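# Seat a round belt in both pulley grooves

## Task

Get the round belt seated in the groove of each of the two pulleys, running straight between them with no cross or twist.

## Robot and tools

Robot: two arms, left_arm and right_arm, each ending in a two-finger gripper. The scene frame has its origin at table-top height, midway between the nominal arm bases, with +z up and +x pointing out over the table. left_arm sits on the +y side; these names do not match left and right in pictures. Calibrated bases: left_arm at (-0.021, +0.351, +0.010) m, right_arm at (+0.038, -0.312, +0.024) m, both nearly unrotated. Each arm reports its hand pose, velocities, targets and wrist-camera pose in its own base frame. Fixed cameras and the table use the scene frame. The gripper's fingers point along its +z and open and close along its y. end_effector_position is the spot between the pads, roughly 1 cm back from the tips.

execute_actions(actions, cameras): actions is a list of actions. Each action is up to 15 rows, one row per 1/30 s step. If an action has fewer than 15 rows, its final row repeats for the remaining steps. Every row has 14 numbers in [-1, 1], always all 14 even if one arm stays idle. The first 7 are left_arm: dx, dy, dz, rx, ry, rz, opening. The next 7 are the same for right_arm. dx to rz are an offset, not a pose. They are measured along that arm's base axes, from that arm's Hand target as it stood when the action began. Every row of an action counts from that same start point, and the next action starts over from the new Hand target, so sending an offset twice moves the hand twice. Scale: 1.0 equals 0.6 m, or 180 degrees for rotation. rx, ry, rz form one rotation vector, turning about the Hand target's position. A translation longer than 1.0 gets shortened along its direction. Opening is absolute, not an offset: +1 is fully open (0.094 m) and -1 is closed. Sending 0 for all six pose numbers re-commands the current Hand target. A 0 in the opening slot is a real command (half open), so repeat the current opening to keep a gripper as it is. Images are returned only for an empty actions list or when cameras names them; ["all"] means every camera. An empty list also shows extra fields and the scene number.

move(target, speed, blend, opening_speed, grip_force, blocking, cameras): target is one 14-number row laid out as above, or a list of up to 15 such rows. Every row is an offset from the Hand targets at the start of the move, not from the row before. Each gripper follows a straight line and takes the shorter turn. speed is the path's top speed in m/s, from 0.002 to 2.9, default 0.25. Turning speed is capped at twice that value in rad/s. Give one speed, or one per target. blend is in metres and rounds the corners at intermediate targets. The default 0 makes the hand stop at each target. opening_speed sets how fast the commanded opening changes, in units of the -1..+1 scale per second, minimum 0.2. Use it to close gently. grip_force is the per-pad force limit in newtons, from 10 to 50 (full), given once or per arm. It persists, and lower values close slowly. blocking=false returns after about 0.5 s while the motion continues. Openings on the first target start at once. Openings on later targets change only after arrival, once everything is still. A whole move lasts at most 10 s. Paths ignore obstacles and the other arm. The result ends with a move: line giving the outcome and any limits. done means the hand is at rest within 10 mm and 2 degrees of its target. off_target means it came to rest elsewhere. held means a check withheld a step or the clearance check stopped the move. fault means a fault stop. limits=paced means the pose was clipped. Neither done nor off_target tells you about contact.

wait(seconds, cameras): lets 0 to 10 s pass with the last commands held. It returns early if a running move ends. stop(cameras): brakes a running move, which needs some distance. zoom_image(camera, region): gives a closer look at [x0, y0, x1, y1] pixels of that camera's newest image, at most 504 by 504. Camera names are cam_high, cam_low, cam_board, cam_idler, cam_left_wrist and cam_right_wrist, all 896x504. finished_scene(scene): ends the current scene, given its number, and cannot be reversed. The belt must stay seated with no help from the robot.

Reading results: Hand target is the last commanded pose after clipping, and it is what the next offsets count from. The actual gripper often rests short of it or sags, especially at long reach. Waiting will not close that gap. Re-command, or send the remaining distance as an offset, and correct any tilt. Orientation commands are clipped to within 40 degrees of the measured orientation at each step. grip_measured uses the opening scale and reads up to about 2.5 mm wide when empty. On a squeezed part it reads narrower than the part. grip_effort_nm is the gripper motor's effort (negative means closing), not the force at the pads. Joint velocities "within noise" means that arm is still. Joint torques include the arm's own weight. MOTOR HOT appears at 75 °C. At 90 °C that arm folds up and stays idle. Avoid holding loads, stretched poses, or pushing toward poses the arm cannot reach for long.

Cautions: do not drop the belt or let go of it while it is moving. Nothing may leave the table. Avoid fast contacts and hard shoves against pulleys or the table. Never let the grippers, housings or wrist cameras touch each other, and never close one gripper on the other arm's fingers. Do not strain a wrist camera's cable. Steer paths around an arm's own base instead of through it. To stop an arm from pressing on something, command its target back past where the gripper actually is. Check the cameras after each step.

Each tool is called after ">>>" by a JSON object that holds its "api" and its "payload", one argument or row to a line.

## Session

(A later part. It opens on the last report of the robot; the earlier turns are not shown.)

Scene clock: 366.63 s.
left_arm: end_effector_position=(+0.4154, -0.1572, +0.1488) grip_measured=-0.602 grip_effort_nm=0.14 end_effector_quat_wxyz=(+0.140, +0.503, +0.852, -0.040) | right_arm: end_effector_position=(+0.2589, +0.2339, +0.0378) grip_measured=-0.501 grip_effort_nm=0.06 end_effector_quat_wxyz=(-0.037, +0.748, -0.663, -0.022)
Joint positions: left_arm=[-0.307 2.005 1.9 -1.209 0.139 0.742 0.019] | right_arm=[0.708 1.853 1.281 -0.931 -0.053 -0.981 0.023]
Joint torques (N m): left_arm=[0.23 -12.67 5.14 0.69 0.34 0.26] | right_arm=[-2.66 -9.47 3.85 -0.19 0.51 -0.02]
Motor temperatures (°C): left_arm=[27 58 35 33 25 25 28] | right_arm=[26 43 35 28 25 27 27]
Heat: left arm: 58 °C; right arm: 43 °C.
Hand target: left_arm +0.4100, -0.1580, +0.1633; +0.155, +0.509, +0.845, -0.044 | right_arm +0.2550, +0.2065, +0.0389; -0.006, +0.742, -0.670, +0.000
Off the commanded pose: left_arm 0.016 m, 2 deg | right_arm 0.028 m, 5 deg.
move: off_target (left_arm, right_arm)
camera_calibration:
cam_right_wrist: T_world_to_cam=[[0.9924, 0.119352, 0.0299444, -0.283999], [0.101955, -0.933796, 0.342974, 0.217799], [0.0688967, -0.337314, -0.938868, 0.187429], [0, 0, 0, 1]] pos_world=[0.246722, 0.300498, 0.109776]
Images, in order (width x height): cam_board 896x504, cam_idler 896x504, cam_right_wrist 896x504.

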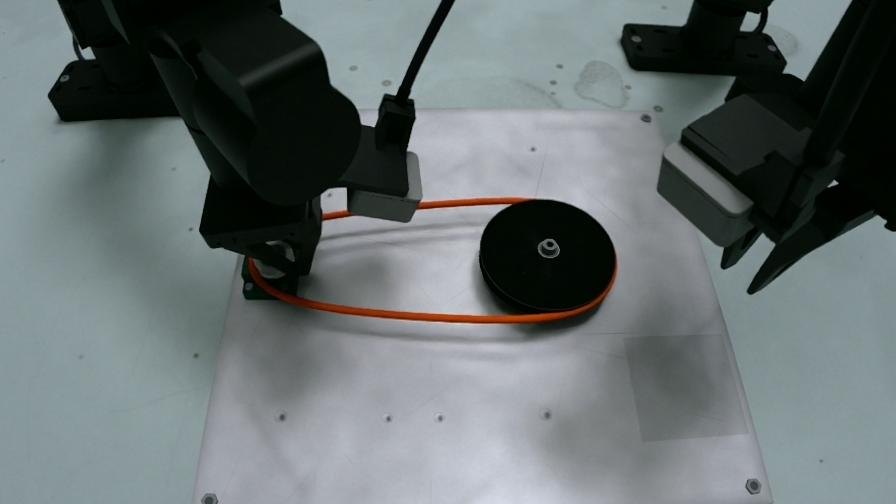

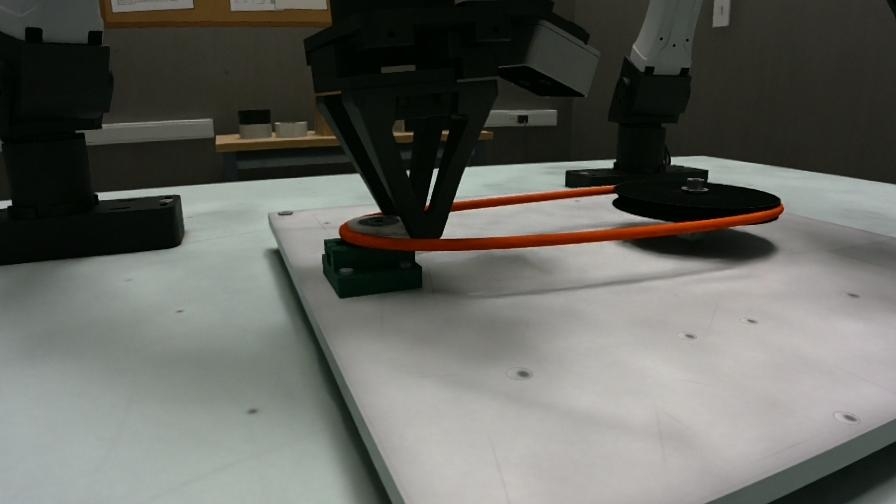

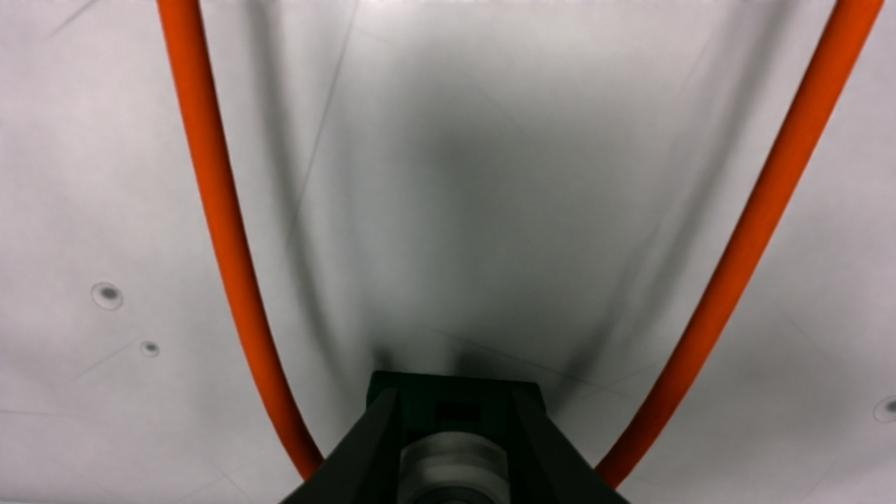

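Continue.

>>> {"api": "move", "payload": {
  "target": [
    [0,0,0,0.0,0,0,-0.6,0.0,-0.05,0.0,0,0,0,-0.5]
  ],
  "speed": 0.06,
  "cameras": ["cam_right_wrist","cam_idler","cam_board"]
}}

>>> {"api": "zoom_image", "payload": {
  "camera": "cam_idler",
  "region": [250, 140, 500, 290]
}}

Scene clock: 368.33 s.
left_arm: end_effector_position=(+0.4154, -0.1572, +0.1488) grip_measured=-0.602 grip_effort_nm=0.14 end_effector_quat_wxyz=(+0.140, +0.503, +0.852, -0.040) | right_arm: end_effector_position=(+0.2587, +0.2231, +0.0439) grip_measured=-0.500 grip_effort_nm=0.02 end_effector_quat_wxyz=(-0.065, +0.753, -0.653, -0.047)
Joint positions: left_arm=[-0.307 2.005 1.9 -1.209 0.139 0.742 0.019] | right_arm=[0.651 1.784 1.211 -0.889 -0.119 -1.055 0.023]
Joint torques (N m): left_arm=[0.23 -12.66 5.14 0.69 0.35 0.26] | right_arm=[-3.92 -8.57 3.71 -0.46 1.08 0.01]
Motor temperatures (°C): left_arm=[27 58 35 33 25 25 28] | right_arm=[26 43 35 28 25 27 27]
Heat: left arm: 58 °C; right arm: 43 °C.
Hand target: left_arm +0.4100, -0.1580, +0.1633; +0.155, +0.509, +0.845, -0.044 | right_arm +0.2549, +0.1766, +0.0388; -0.006, +0.742, -0.670, +0.000
Off the commanded pose: left_arm 0.016 m, 2 deg | right_arm 0.047 m, 9 deg.
move: off_target (left_arm, right_arm)
camera_calibration:
cam_right_wrist: T_world_to_cam=[[0.989507, 0.139098, 0.0390748, -0.286835], [0.123481, -0.954583, 0.271152, 0.20795], [0.0750169, -0.263482, -0.961743, 0.17251], [0, 0, 0, 1]] pos_world=[0.245207, 0.283857, 0.120732]
Images, in order (width x height): cam_board 896x504, cam_idler 896x504, cam_right_wrist 896x504.

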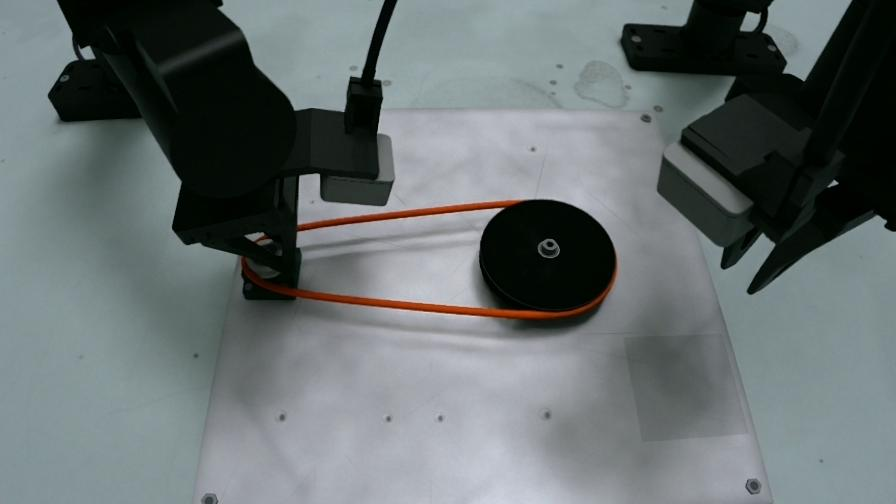

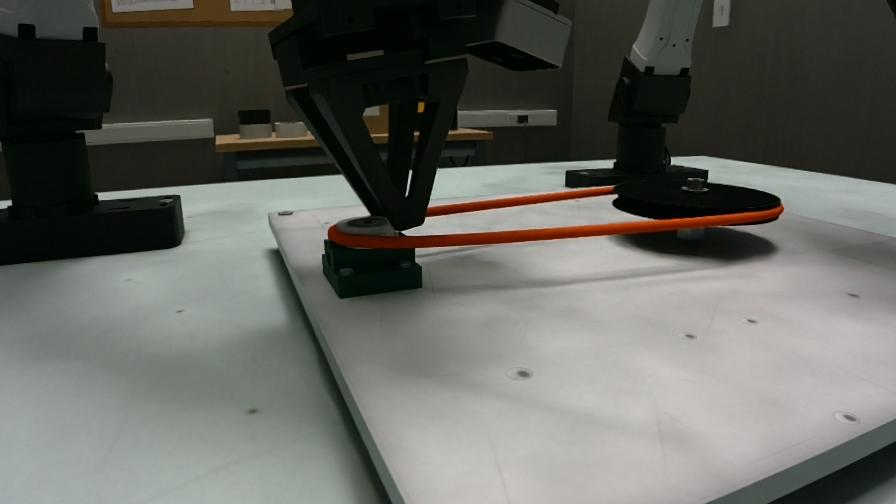

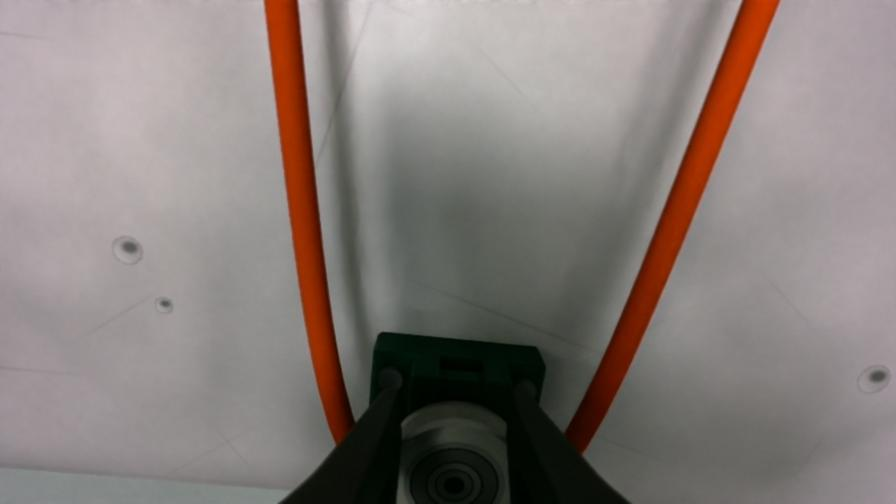

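Scaled by 2.016 from the camera's 896x504 image, which has a finer 1280x720 frame.

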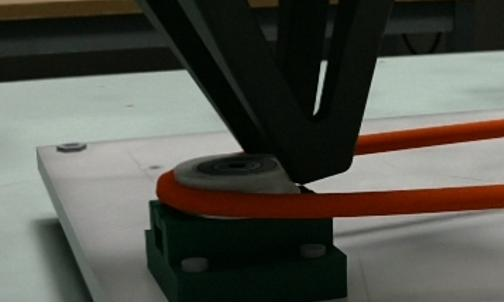

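>>> {"api": "move", "payload": {
  "target": [
    [0,0,0,0.0,0,0,-0.6,0.0,-0.02,-0.02,0,0,0,-0.5]
  ],
  "speed": 0.06
}}

>>> {"api": "move", "payload": {
  "target": [
    [0,0,0,0.0,0,0,-0.6,0.004,0.08,0.01,0,0,0,-0.5],
    [0,0,0,0.0,0,0,-0.6,0.006,0.11,0.02,0,0,0,-0.5]
  ],
  "speed": 0.06,
  "cameras": ["cam_right_wrist","cam_idler","cam_board"]
}}

>>> {"api": "zoom_image", "payload": {
  "camera": "cam_idler",
  "region": [250, 140, 500, 290]
}}

Scene clock: 370.13 s.
left_arm: end_effector_position=(+0.4154, -0.1572, +0.1488) grip_measured=-0.602 grip_effort_nm=0.14 end_effector_quat_wxyz=(+0.140, +0.503, +0.852, -0.040) | right_arm: end_effector_position=(+0.2585, +0.2214, +0.0430) grip_measured=-0.500 grip_effort_nm=0.01 end_effector_quat_wxyz=(-0.085, +0.755, -0.647, -0.062)
Joint positions: left_arm=[-0.307 2.005 1.9 -1.209 0.139 0.742 0.019] | right_arm=[0.627 1.755 1.165 -0.842 -0.159 -1.087 0.024]
Joint torques (N m): left_arm=[0.23 -12.67 5.12 0.69 0.34 0.26] | right_arm=[-4.12 -6.93 2.77 -0.37 1.4 -0.05]
Motor temperatures (°C): left_arm=[27 58 35 33 25 25 28] | right_arm=[26 43 34 28 26 27 27]
Heat: left arm: 58 °C; right arm: 43 °C.
Hand target: left_arm +0.4100, -0.1580, +0.1633; +0.155, +0.509, +0.845, -0.044 | right_arm +0.2549, +0.1645, +0.0268; -0.006, +0.742, -0.670, +0.000
Off the commanded pose: left_arm 0.016 m, 2 deg | right_arm 0.059 m, 12 deg.
move: off_target (left_arm, right_arm)

Scene clock: 372.07 s.
left_arm: end_effector_position=(+0.4154, -0.1572, +0.1488) grip_measured=-0.602 grip_effort_nm=0.14 end_effector_quat_wxyz=(+0.140, +0.503, +0.852, -0.040) | right_arm: end_effector_position=(+0.2598, +0.2386, +0.0414) grip_measured=-0.500 grip_effort_nm=0.01 end_effector_quat_wxyz=(-0.030, +0.744, -0.667, -0.014)
Joint positions: left_arm=[-0.307 2.005 1.9 -1.209 0.139 0.742 0.019] | right_arm=[0.726 1.872 1.323 -0.965 -0.035 -0.953 0.024]
Joint torques (N m): left_arm=[0.21 -12.66 5.14 0.69 0.35 0.26] | right_arm=[-0.1 -6.08 7.24 -0.07 0.34 0.2]
Motor temperatures (°C): left_arm=[27 58 35 33 25 25 28] | right_arm=[26 43 34 28 26 27 27]
Heat: left arm: 58 °C; right arm: 43 °C.
Hand target: left_arm +0.4100, -0.1580, +0.1633; +0.155, +0.509, +0.845, -0.044 | right_arm +0.2585, +0.2306, +0.0388; -0.006, +0.742, -0.670, +0.000
Off the commanded pose: left_arm 0.016 m, 2 deg | right_arm 0.009 m, 3 deg.
move: off_target (left_arm, right_arm)
camera_calibration:
cam_right_wrist: T_world_to_cam=[[0.993653, 0.108686, 0.0289985, -0.283253], [0.0909159, -0.927758, 0.361939, 0.221548], [0.0662414, -0.357005, -0.931751, 0.197511], [0, 0, 0, 1]] pos_world=[0.248229, 0.306841, 0.112058]
Images, in order (width x height): cam_board 896x504, cam_idler 896x504, cam_right_wrist 896x504.

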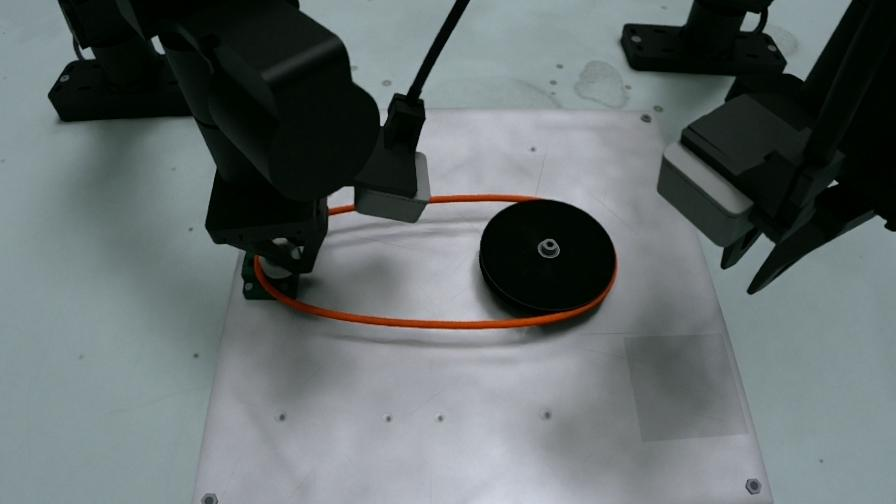

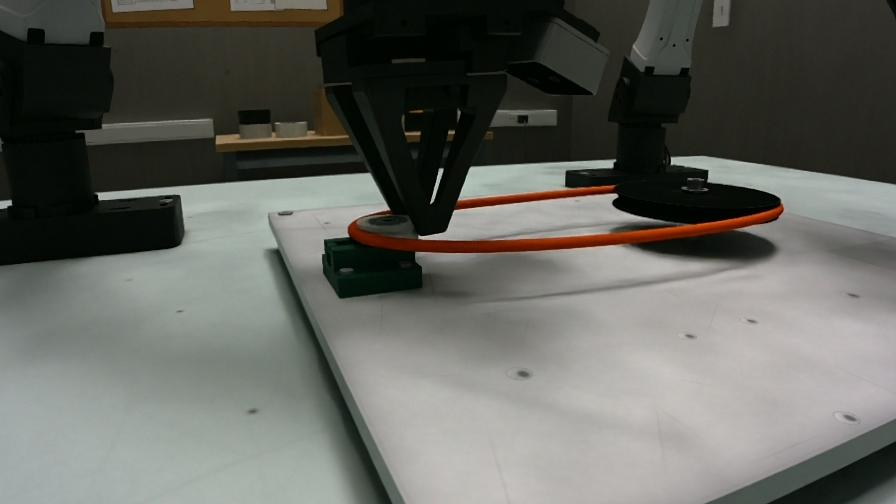

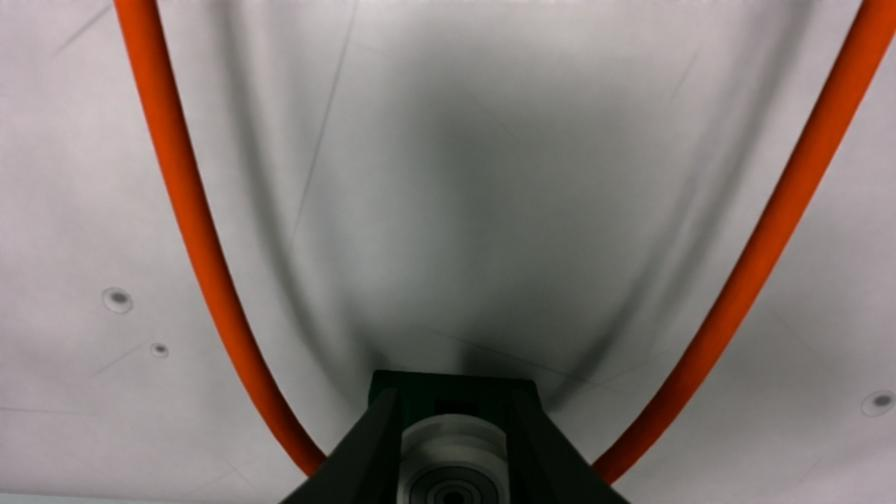

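Scaled by 2.016 from the camera's 896x504 image, which has a finer 1280x720 frame.

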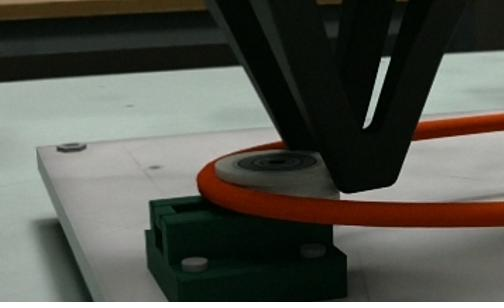

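>>> {"api": "move", "payload": {
  "target": [
    [0,0,0,0.0,0,0,-0.6,-0.004,-0.05,-0.003,0,0,0,-0.5],
    [0,0,0,0.0,0,0,-0.6,-0.004,-0.1,-0.006,0,0,0,-0.5]
  ],
  "speed": 0.06
}}

>>> {"api": "move", "payload": {
  "target": [
    [0,0,0,0.0,0,0,-0.6,0.002,0.035,0.004,0,0,0,-0.5]
  ],
  "speed": 0.06,
  "cameras": ["cam_board"]
}}

>>> {"api": "zoom_image", "payload": {
  "camera": "cam_board",
  "region": [150, 160, 650, 360]
}}

Scene clock: 375.13 s.
left_arm: end_effector_position=(+0.4154, -0.1572, +0.1488) grip_measured=-0.602 grip_effort_nm=0.14 end_effector_quat_wxyz=(+0.140, +0.503, +0.852, -0.040) | right_arm: end_effector_position=(+0.2586, +0.2226, +0.0422) grip_measured=-0.500 grip_effort_nm=0.01 end_effector_quat_wxyz=(-0.072, +0.755, -0.650, -0.056)
Joint positions: left_arm=[-0.307 2.005 1.9 -1.209 0.139 0.742 0.019] | right_arm=[0.639 1.778 1.193 -0.87 -0.141 -1.073 0.024]
Joint torques (N m): left_arm=[0.23 -12.66 5.14 0.69 0.35 0.26] | right_arm=[-4.3 -8.38 3.54 -0.47 1.34 0.02]
Motor temperatures (°C): left_arm=[27 58 35 33 25 25 28] | right_arm=[26 43 34 28 26 27 27]
Heat: left arm: 58 °C; right arm: 43 °C.
Hand target: left_arm +0.4100, -0.1580, +0.1633; +0.155, +0.509, +0.845, -0.044 | right_arm +0.2560, +0.1705, +0.0352; -0.006, +0.742, -0.670, +0.000
Off the commanded pose: left_arm 0.016 m, 2 deg | right_arm 0.053 m, 10 deg.
move: off_target (left_arm, right_arm)

Scene clock: 376.10 s.
left_arm: end_effector_position=(+0.4154, -0.1572, +0.1488) grip_measured=-0.602 grip_effort_nm=0.14 end_effector_quat_wxyz=(+0.140, +0.503, +0.852, -0.040) | right_arm: end_effector_position=(+0.2589, +0.2236, +0.0454) grip_measured=-0.500 grip_effort_nm=0.01 end_effector_quat_wxyz=(-0.068, +0.750, -0.656, -0.046)
Joint positions: left_arm=[-0.307 2.005 1.9 -1.209 0.139 0.742 0.019] | right_arm=[0.653 1.778 1.209 -0.887 -0.117 -1.045 0.024]
Joint torques (N m): left_arm=[0.23 -12.67 5.14 0.69 0.34 0.26] | right_arm=[-1.43 -5.52 6.61 -0.42 1.16 0.14]
Motor temperatures (°C): left_arm=[27 59 35 33 25 25 28] | right_arm=[26 43 34 28 26 27 27]
Heat: left arm: 59 °C; right arm: 43 °C.
Hand target: left_arm +0.4100, -0.1580, +0.1633; +0.155, +0.509, +0.845, -0.044 | right_arm +0.2573, +0.1915, +0.0376; -0.006, +0.742, -0.670, +0.000
Off the commanded pose: left_arm 0.016 m, 2 deg | right_arm 0.033 m, 9 deg.
move: off_target (left_arm, right_arm)
Images, in order (width x height): cam_board 896x504.

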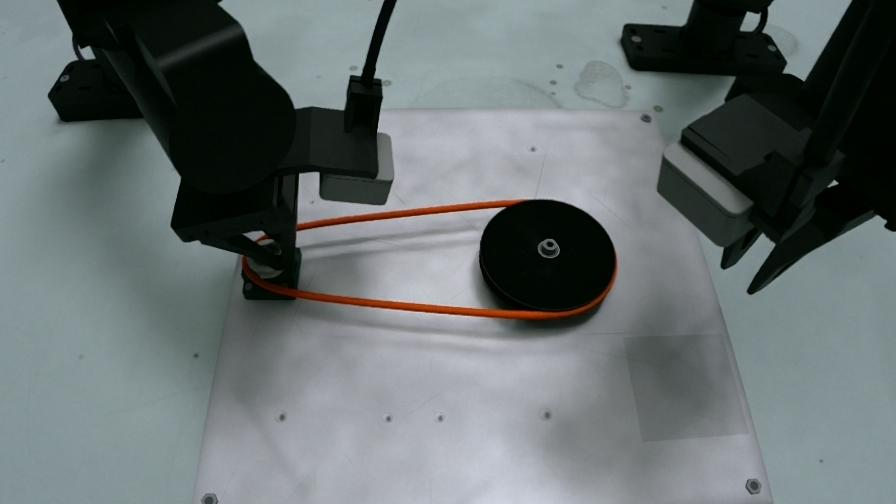

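Scaled by 1.008 from the camera's 896x504 image, which has a finer 1280x720 frame.

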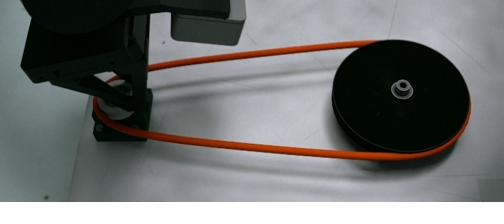

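Now lift straight up from here; HT y near EE slightly negative.

>>> {"api": "move", "payload": {
  "target": [
    [0,0,0,0.0,0,0,-0.6,0.004,0.02,0.01,0,0,0,-0.5],
    [0,0,0,0.0,0,0,-0.6,0.004,0.045,0.12,0,0,0,-0.5]
  ],
  "speed": 0.08,
  "blend": [0.01,0],
  "cameras": ["cam_board","cam_idler"]
}}

>>> {"api": "zoom_image", "payload": {
  "camera": "cam_idler",
  "region": [250, 140, 500, 290]
}}

Scene clock: 378.30 s.
left_arm: end_effector_position=(+0.4154, -0.1572, +0.1488) grip_measured=-0.602 grip_effort_nm=0.14 end_effector_quat_wxyz=(+0.140, +0.503, +0.852, -0.040) | right_arm: end_effector_position=(+0.2572, +0.2165, +0.1068) grip_measured=-0.500 grip_effort_nm=0.00 end_effector_quat_wxyz=(-0.007, +0.742, -0.670, -0.006)
Joint positions: left_arm=[-0.307 2.005 1.9 -1.209 0.139 0.742 0.019] | right_arm=[0.693 1.807 1.506 -1.259 -0.014 -0.98 0.024]
Joint torques (N m): left_arm=[0.21 -12.66 5.14 0.69 0.35 0.26] | right_arm=[0.31 -6.26 7.95 0.17 0.12 0.15]
Motor temperatures (°C): left_arm=[27 59 35 33 25 25 28] | right_arm=[26 42 35 28 26 27 27]
Heat: left arm: 59 °C; right arm: 42 °C.
Hand target: left_arm +0.4100, -0.1580, +0.1633; +0.155, +0.509, +0.845, -0.044 | right_arm +0.2596, +0.2185, +0.1096; -0.006, +0.742, -0.670, +0.000
Off the commanded pose: left_arm 0.016 m, 2 deg | right_arm 0.004 m, 1 deg.
move: off_target (left_arm); blend cut to 0.0059 m at target 1
Images, in order (width x height): cam_board 896x504, cam_idler 896x504.

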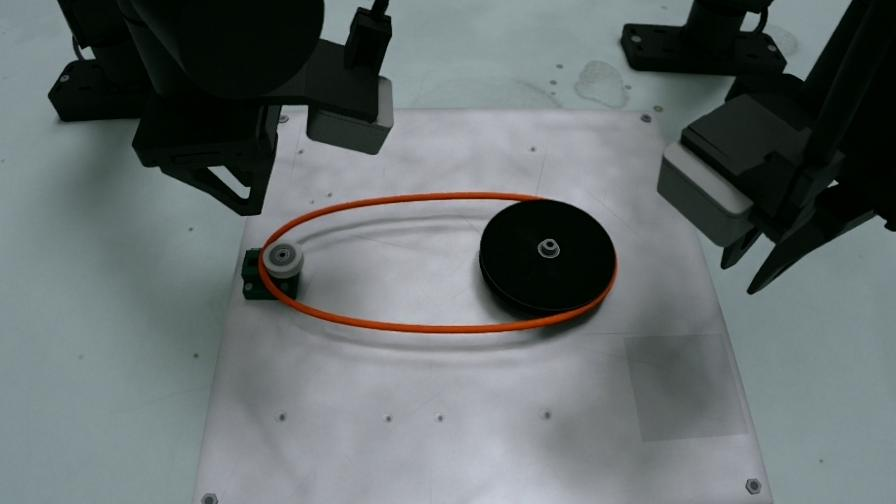

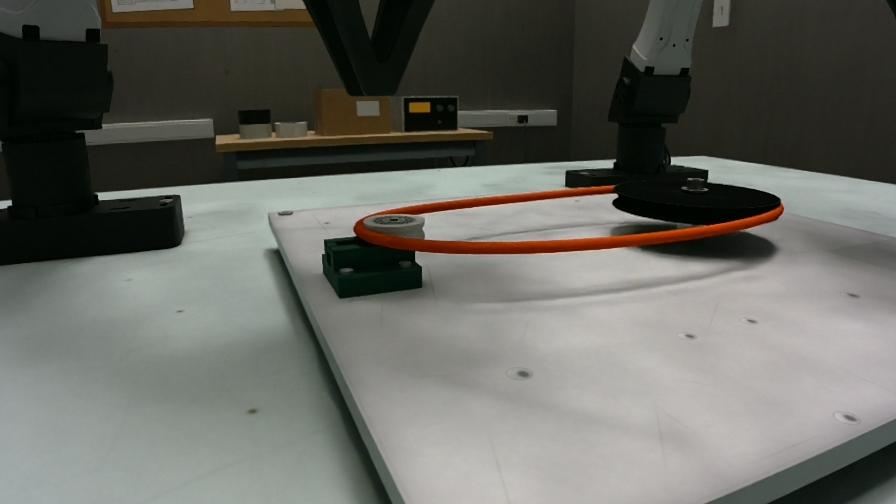

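Scaled by 2.016 from the camera's 896x504 image, which has a finer 1280x720 frame.

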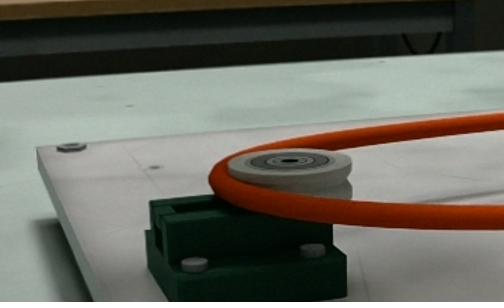

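>>> {"api": "move", "payload": {
  "target": [
    [0,0,0,0.0,0,0,-0.6,0,-0.12,0.08,0,0,0,-0.5]
  ],
  "speed": 0.15,
  "cameras": ["cam_board","cam_idler","cam_low","cam_high"]
}}

>>> {"api": "zoom_image", "payload": {
  "camera": "cam_idler",
  "region": [330, 190, 450, 270]
}}

>>> {"api": "zoom_image", "payload": {
  "camera": "cam_low",
  "region": [280, 180, 400, 250]
}}

>>> {"api": "zoom_image", "payload": {
  "camera": "cam_board",
  "region": [220, 210, 340, 320]
}}

>>> {"api": "zoom_image", "payload": {
  "camera": "cam_low",
  "region": [420, 180, 560, 260]
}}

Scene clock: 382.00 s.
left_arm: end_effector_position=(+0.4154, -0.1572, +0.1488) grip_measured=-0.602 grip_effort_nm=0.14 end_effector_quat_wxyz=(+0.140, +0.503, +0.852, -0.040) | right_arm: end_effector_position=(+0.2565, +0.1479, +0.1455) grip_measured=-0.500 grip_effort_nm=0.01 end_effector_quat_wxyz=(+0.008, +0.740, -0.673, -0.009)
Joint positions: left_arm=[-0.307 2.005 1.9 -1.209 0.139 0.742 0.019] | right_arm=[0.516 1.683 1.513 -1.421 -0.011 -1.15 0.024]
Joint torques (N m): left_arm=[0.21 -12.67 5.14 0.69 0.34 0.26] | right_arm=[-0.72 -7.9 8.08 0.06 0.09 0.02]
Motor temperatures (°C): left_arm=[27 59 35 33 25 25 28] | right_arm=[26 42 35 28 25 27 27]
Heat: left arm: 59 °C; right arm: 42 °C.
Hand target: left_arm +0.4100, -0.1580, +0.1633; +0.155, +0.509, +0.845, -0.044 | right_arm +0.2597, +0.1465, +0.1576; -0.006, +0.742, -0.670, +0.000
Off the commanded pose: left_arm 0.016 m, 2 deg | right_arm 0.013 m, 2 deg.
move: off_target (left_arm, right_arm)
Images, in order (width x height): cam_high 896x504, cam_low 896x504, cam_board 896x504, cam_idler 896x504.

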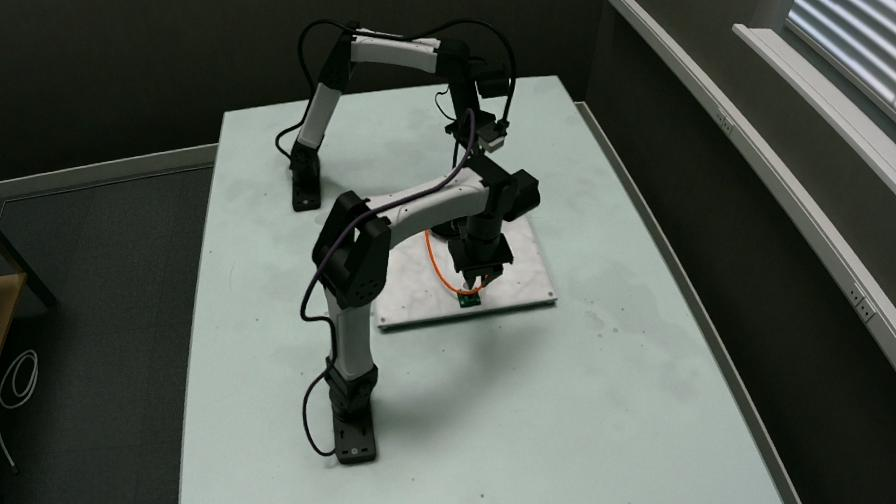

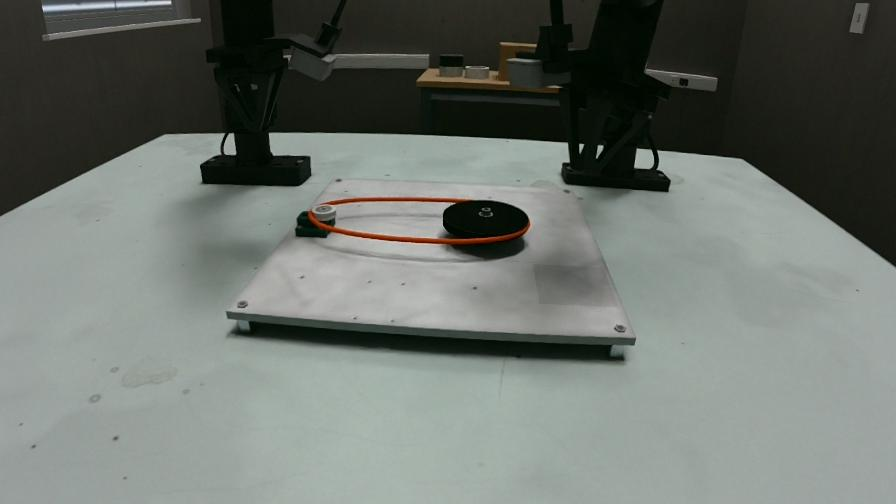

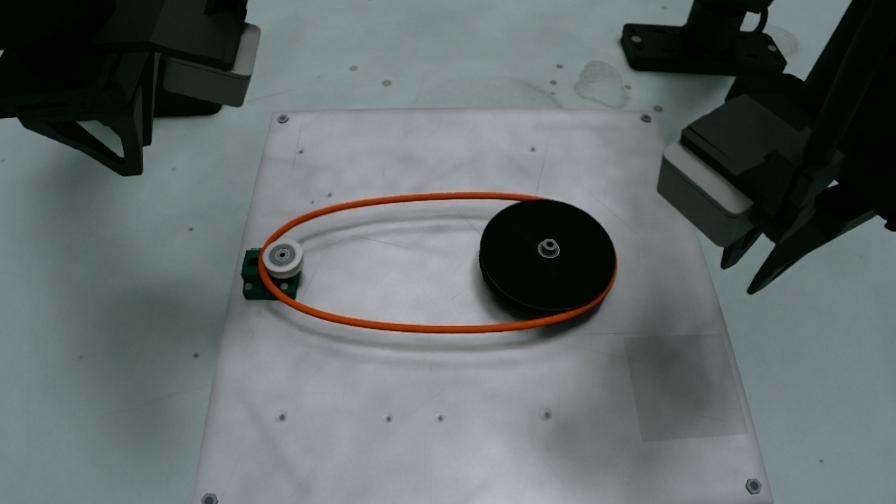

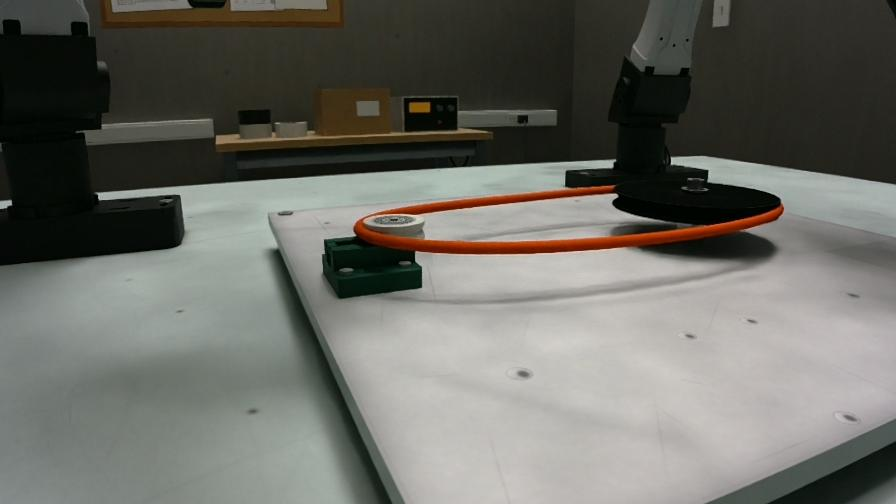

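Scaled by 4.200 from the camera's 896x504 image, which has a finer 1280x720 frame.

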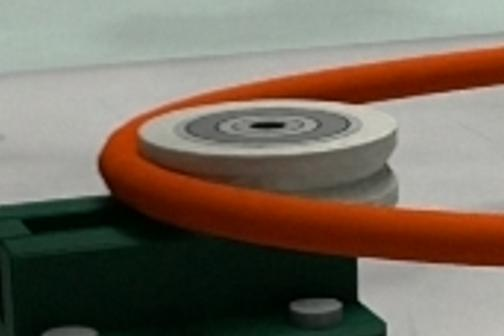

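Scaled by 4.200 from the camera's 896x504 image, which has a finer 1280x720 frame.

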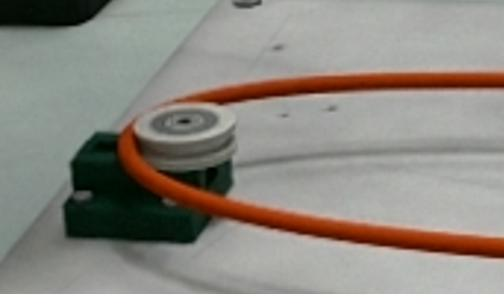

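Scaled by 4.200 from the camera's 896x504 image, which has a finer 1280x720 frame.

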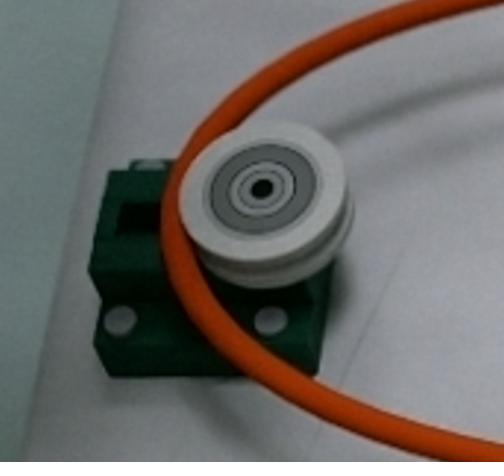

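Scaled by 3.600 from the camera's 896x504 image, which has a finer 1280x720 frame.

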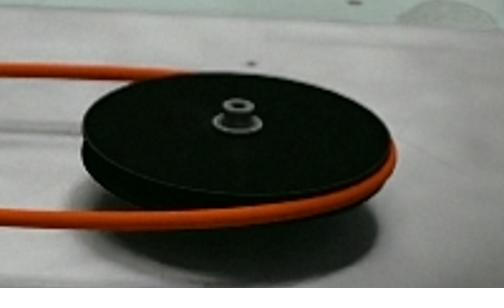

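>>> {"api": "finished_scene", "payload": {
  "scene": 1
}}

The scene is finished: the task was done.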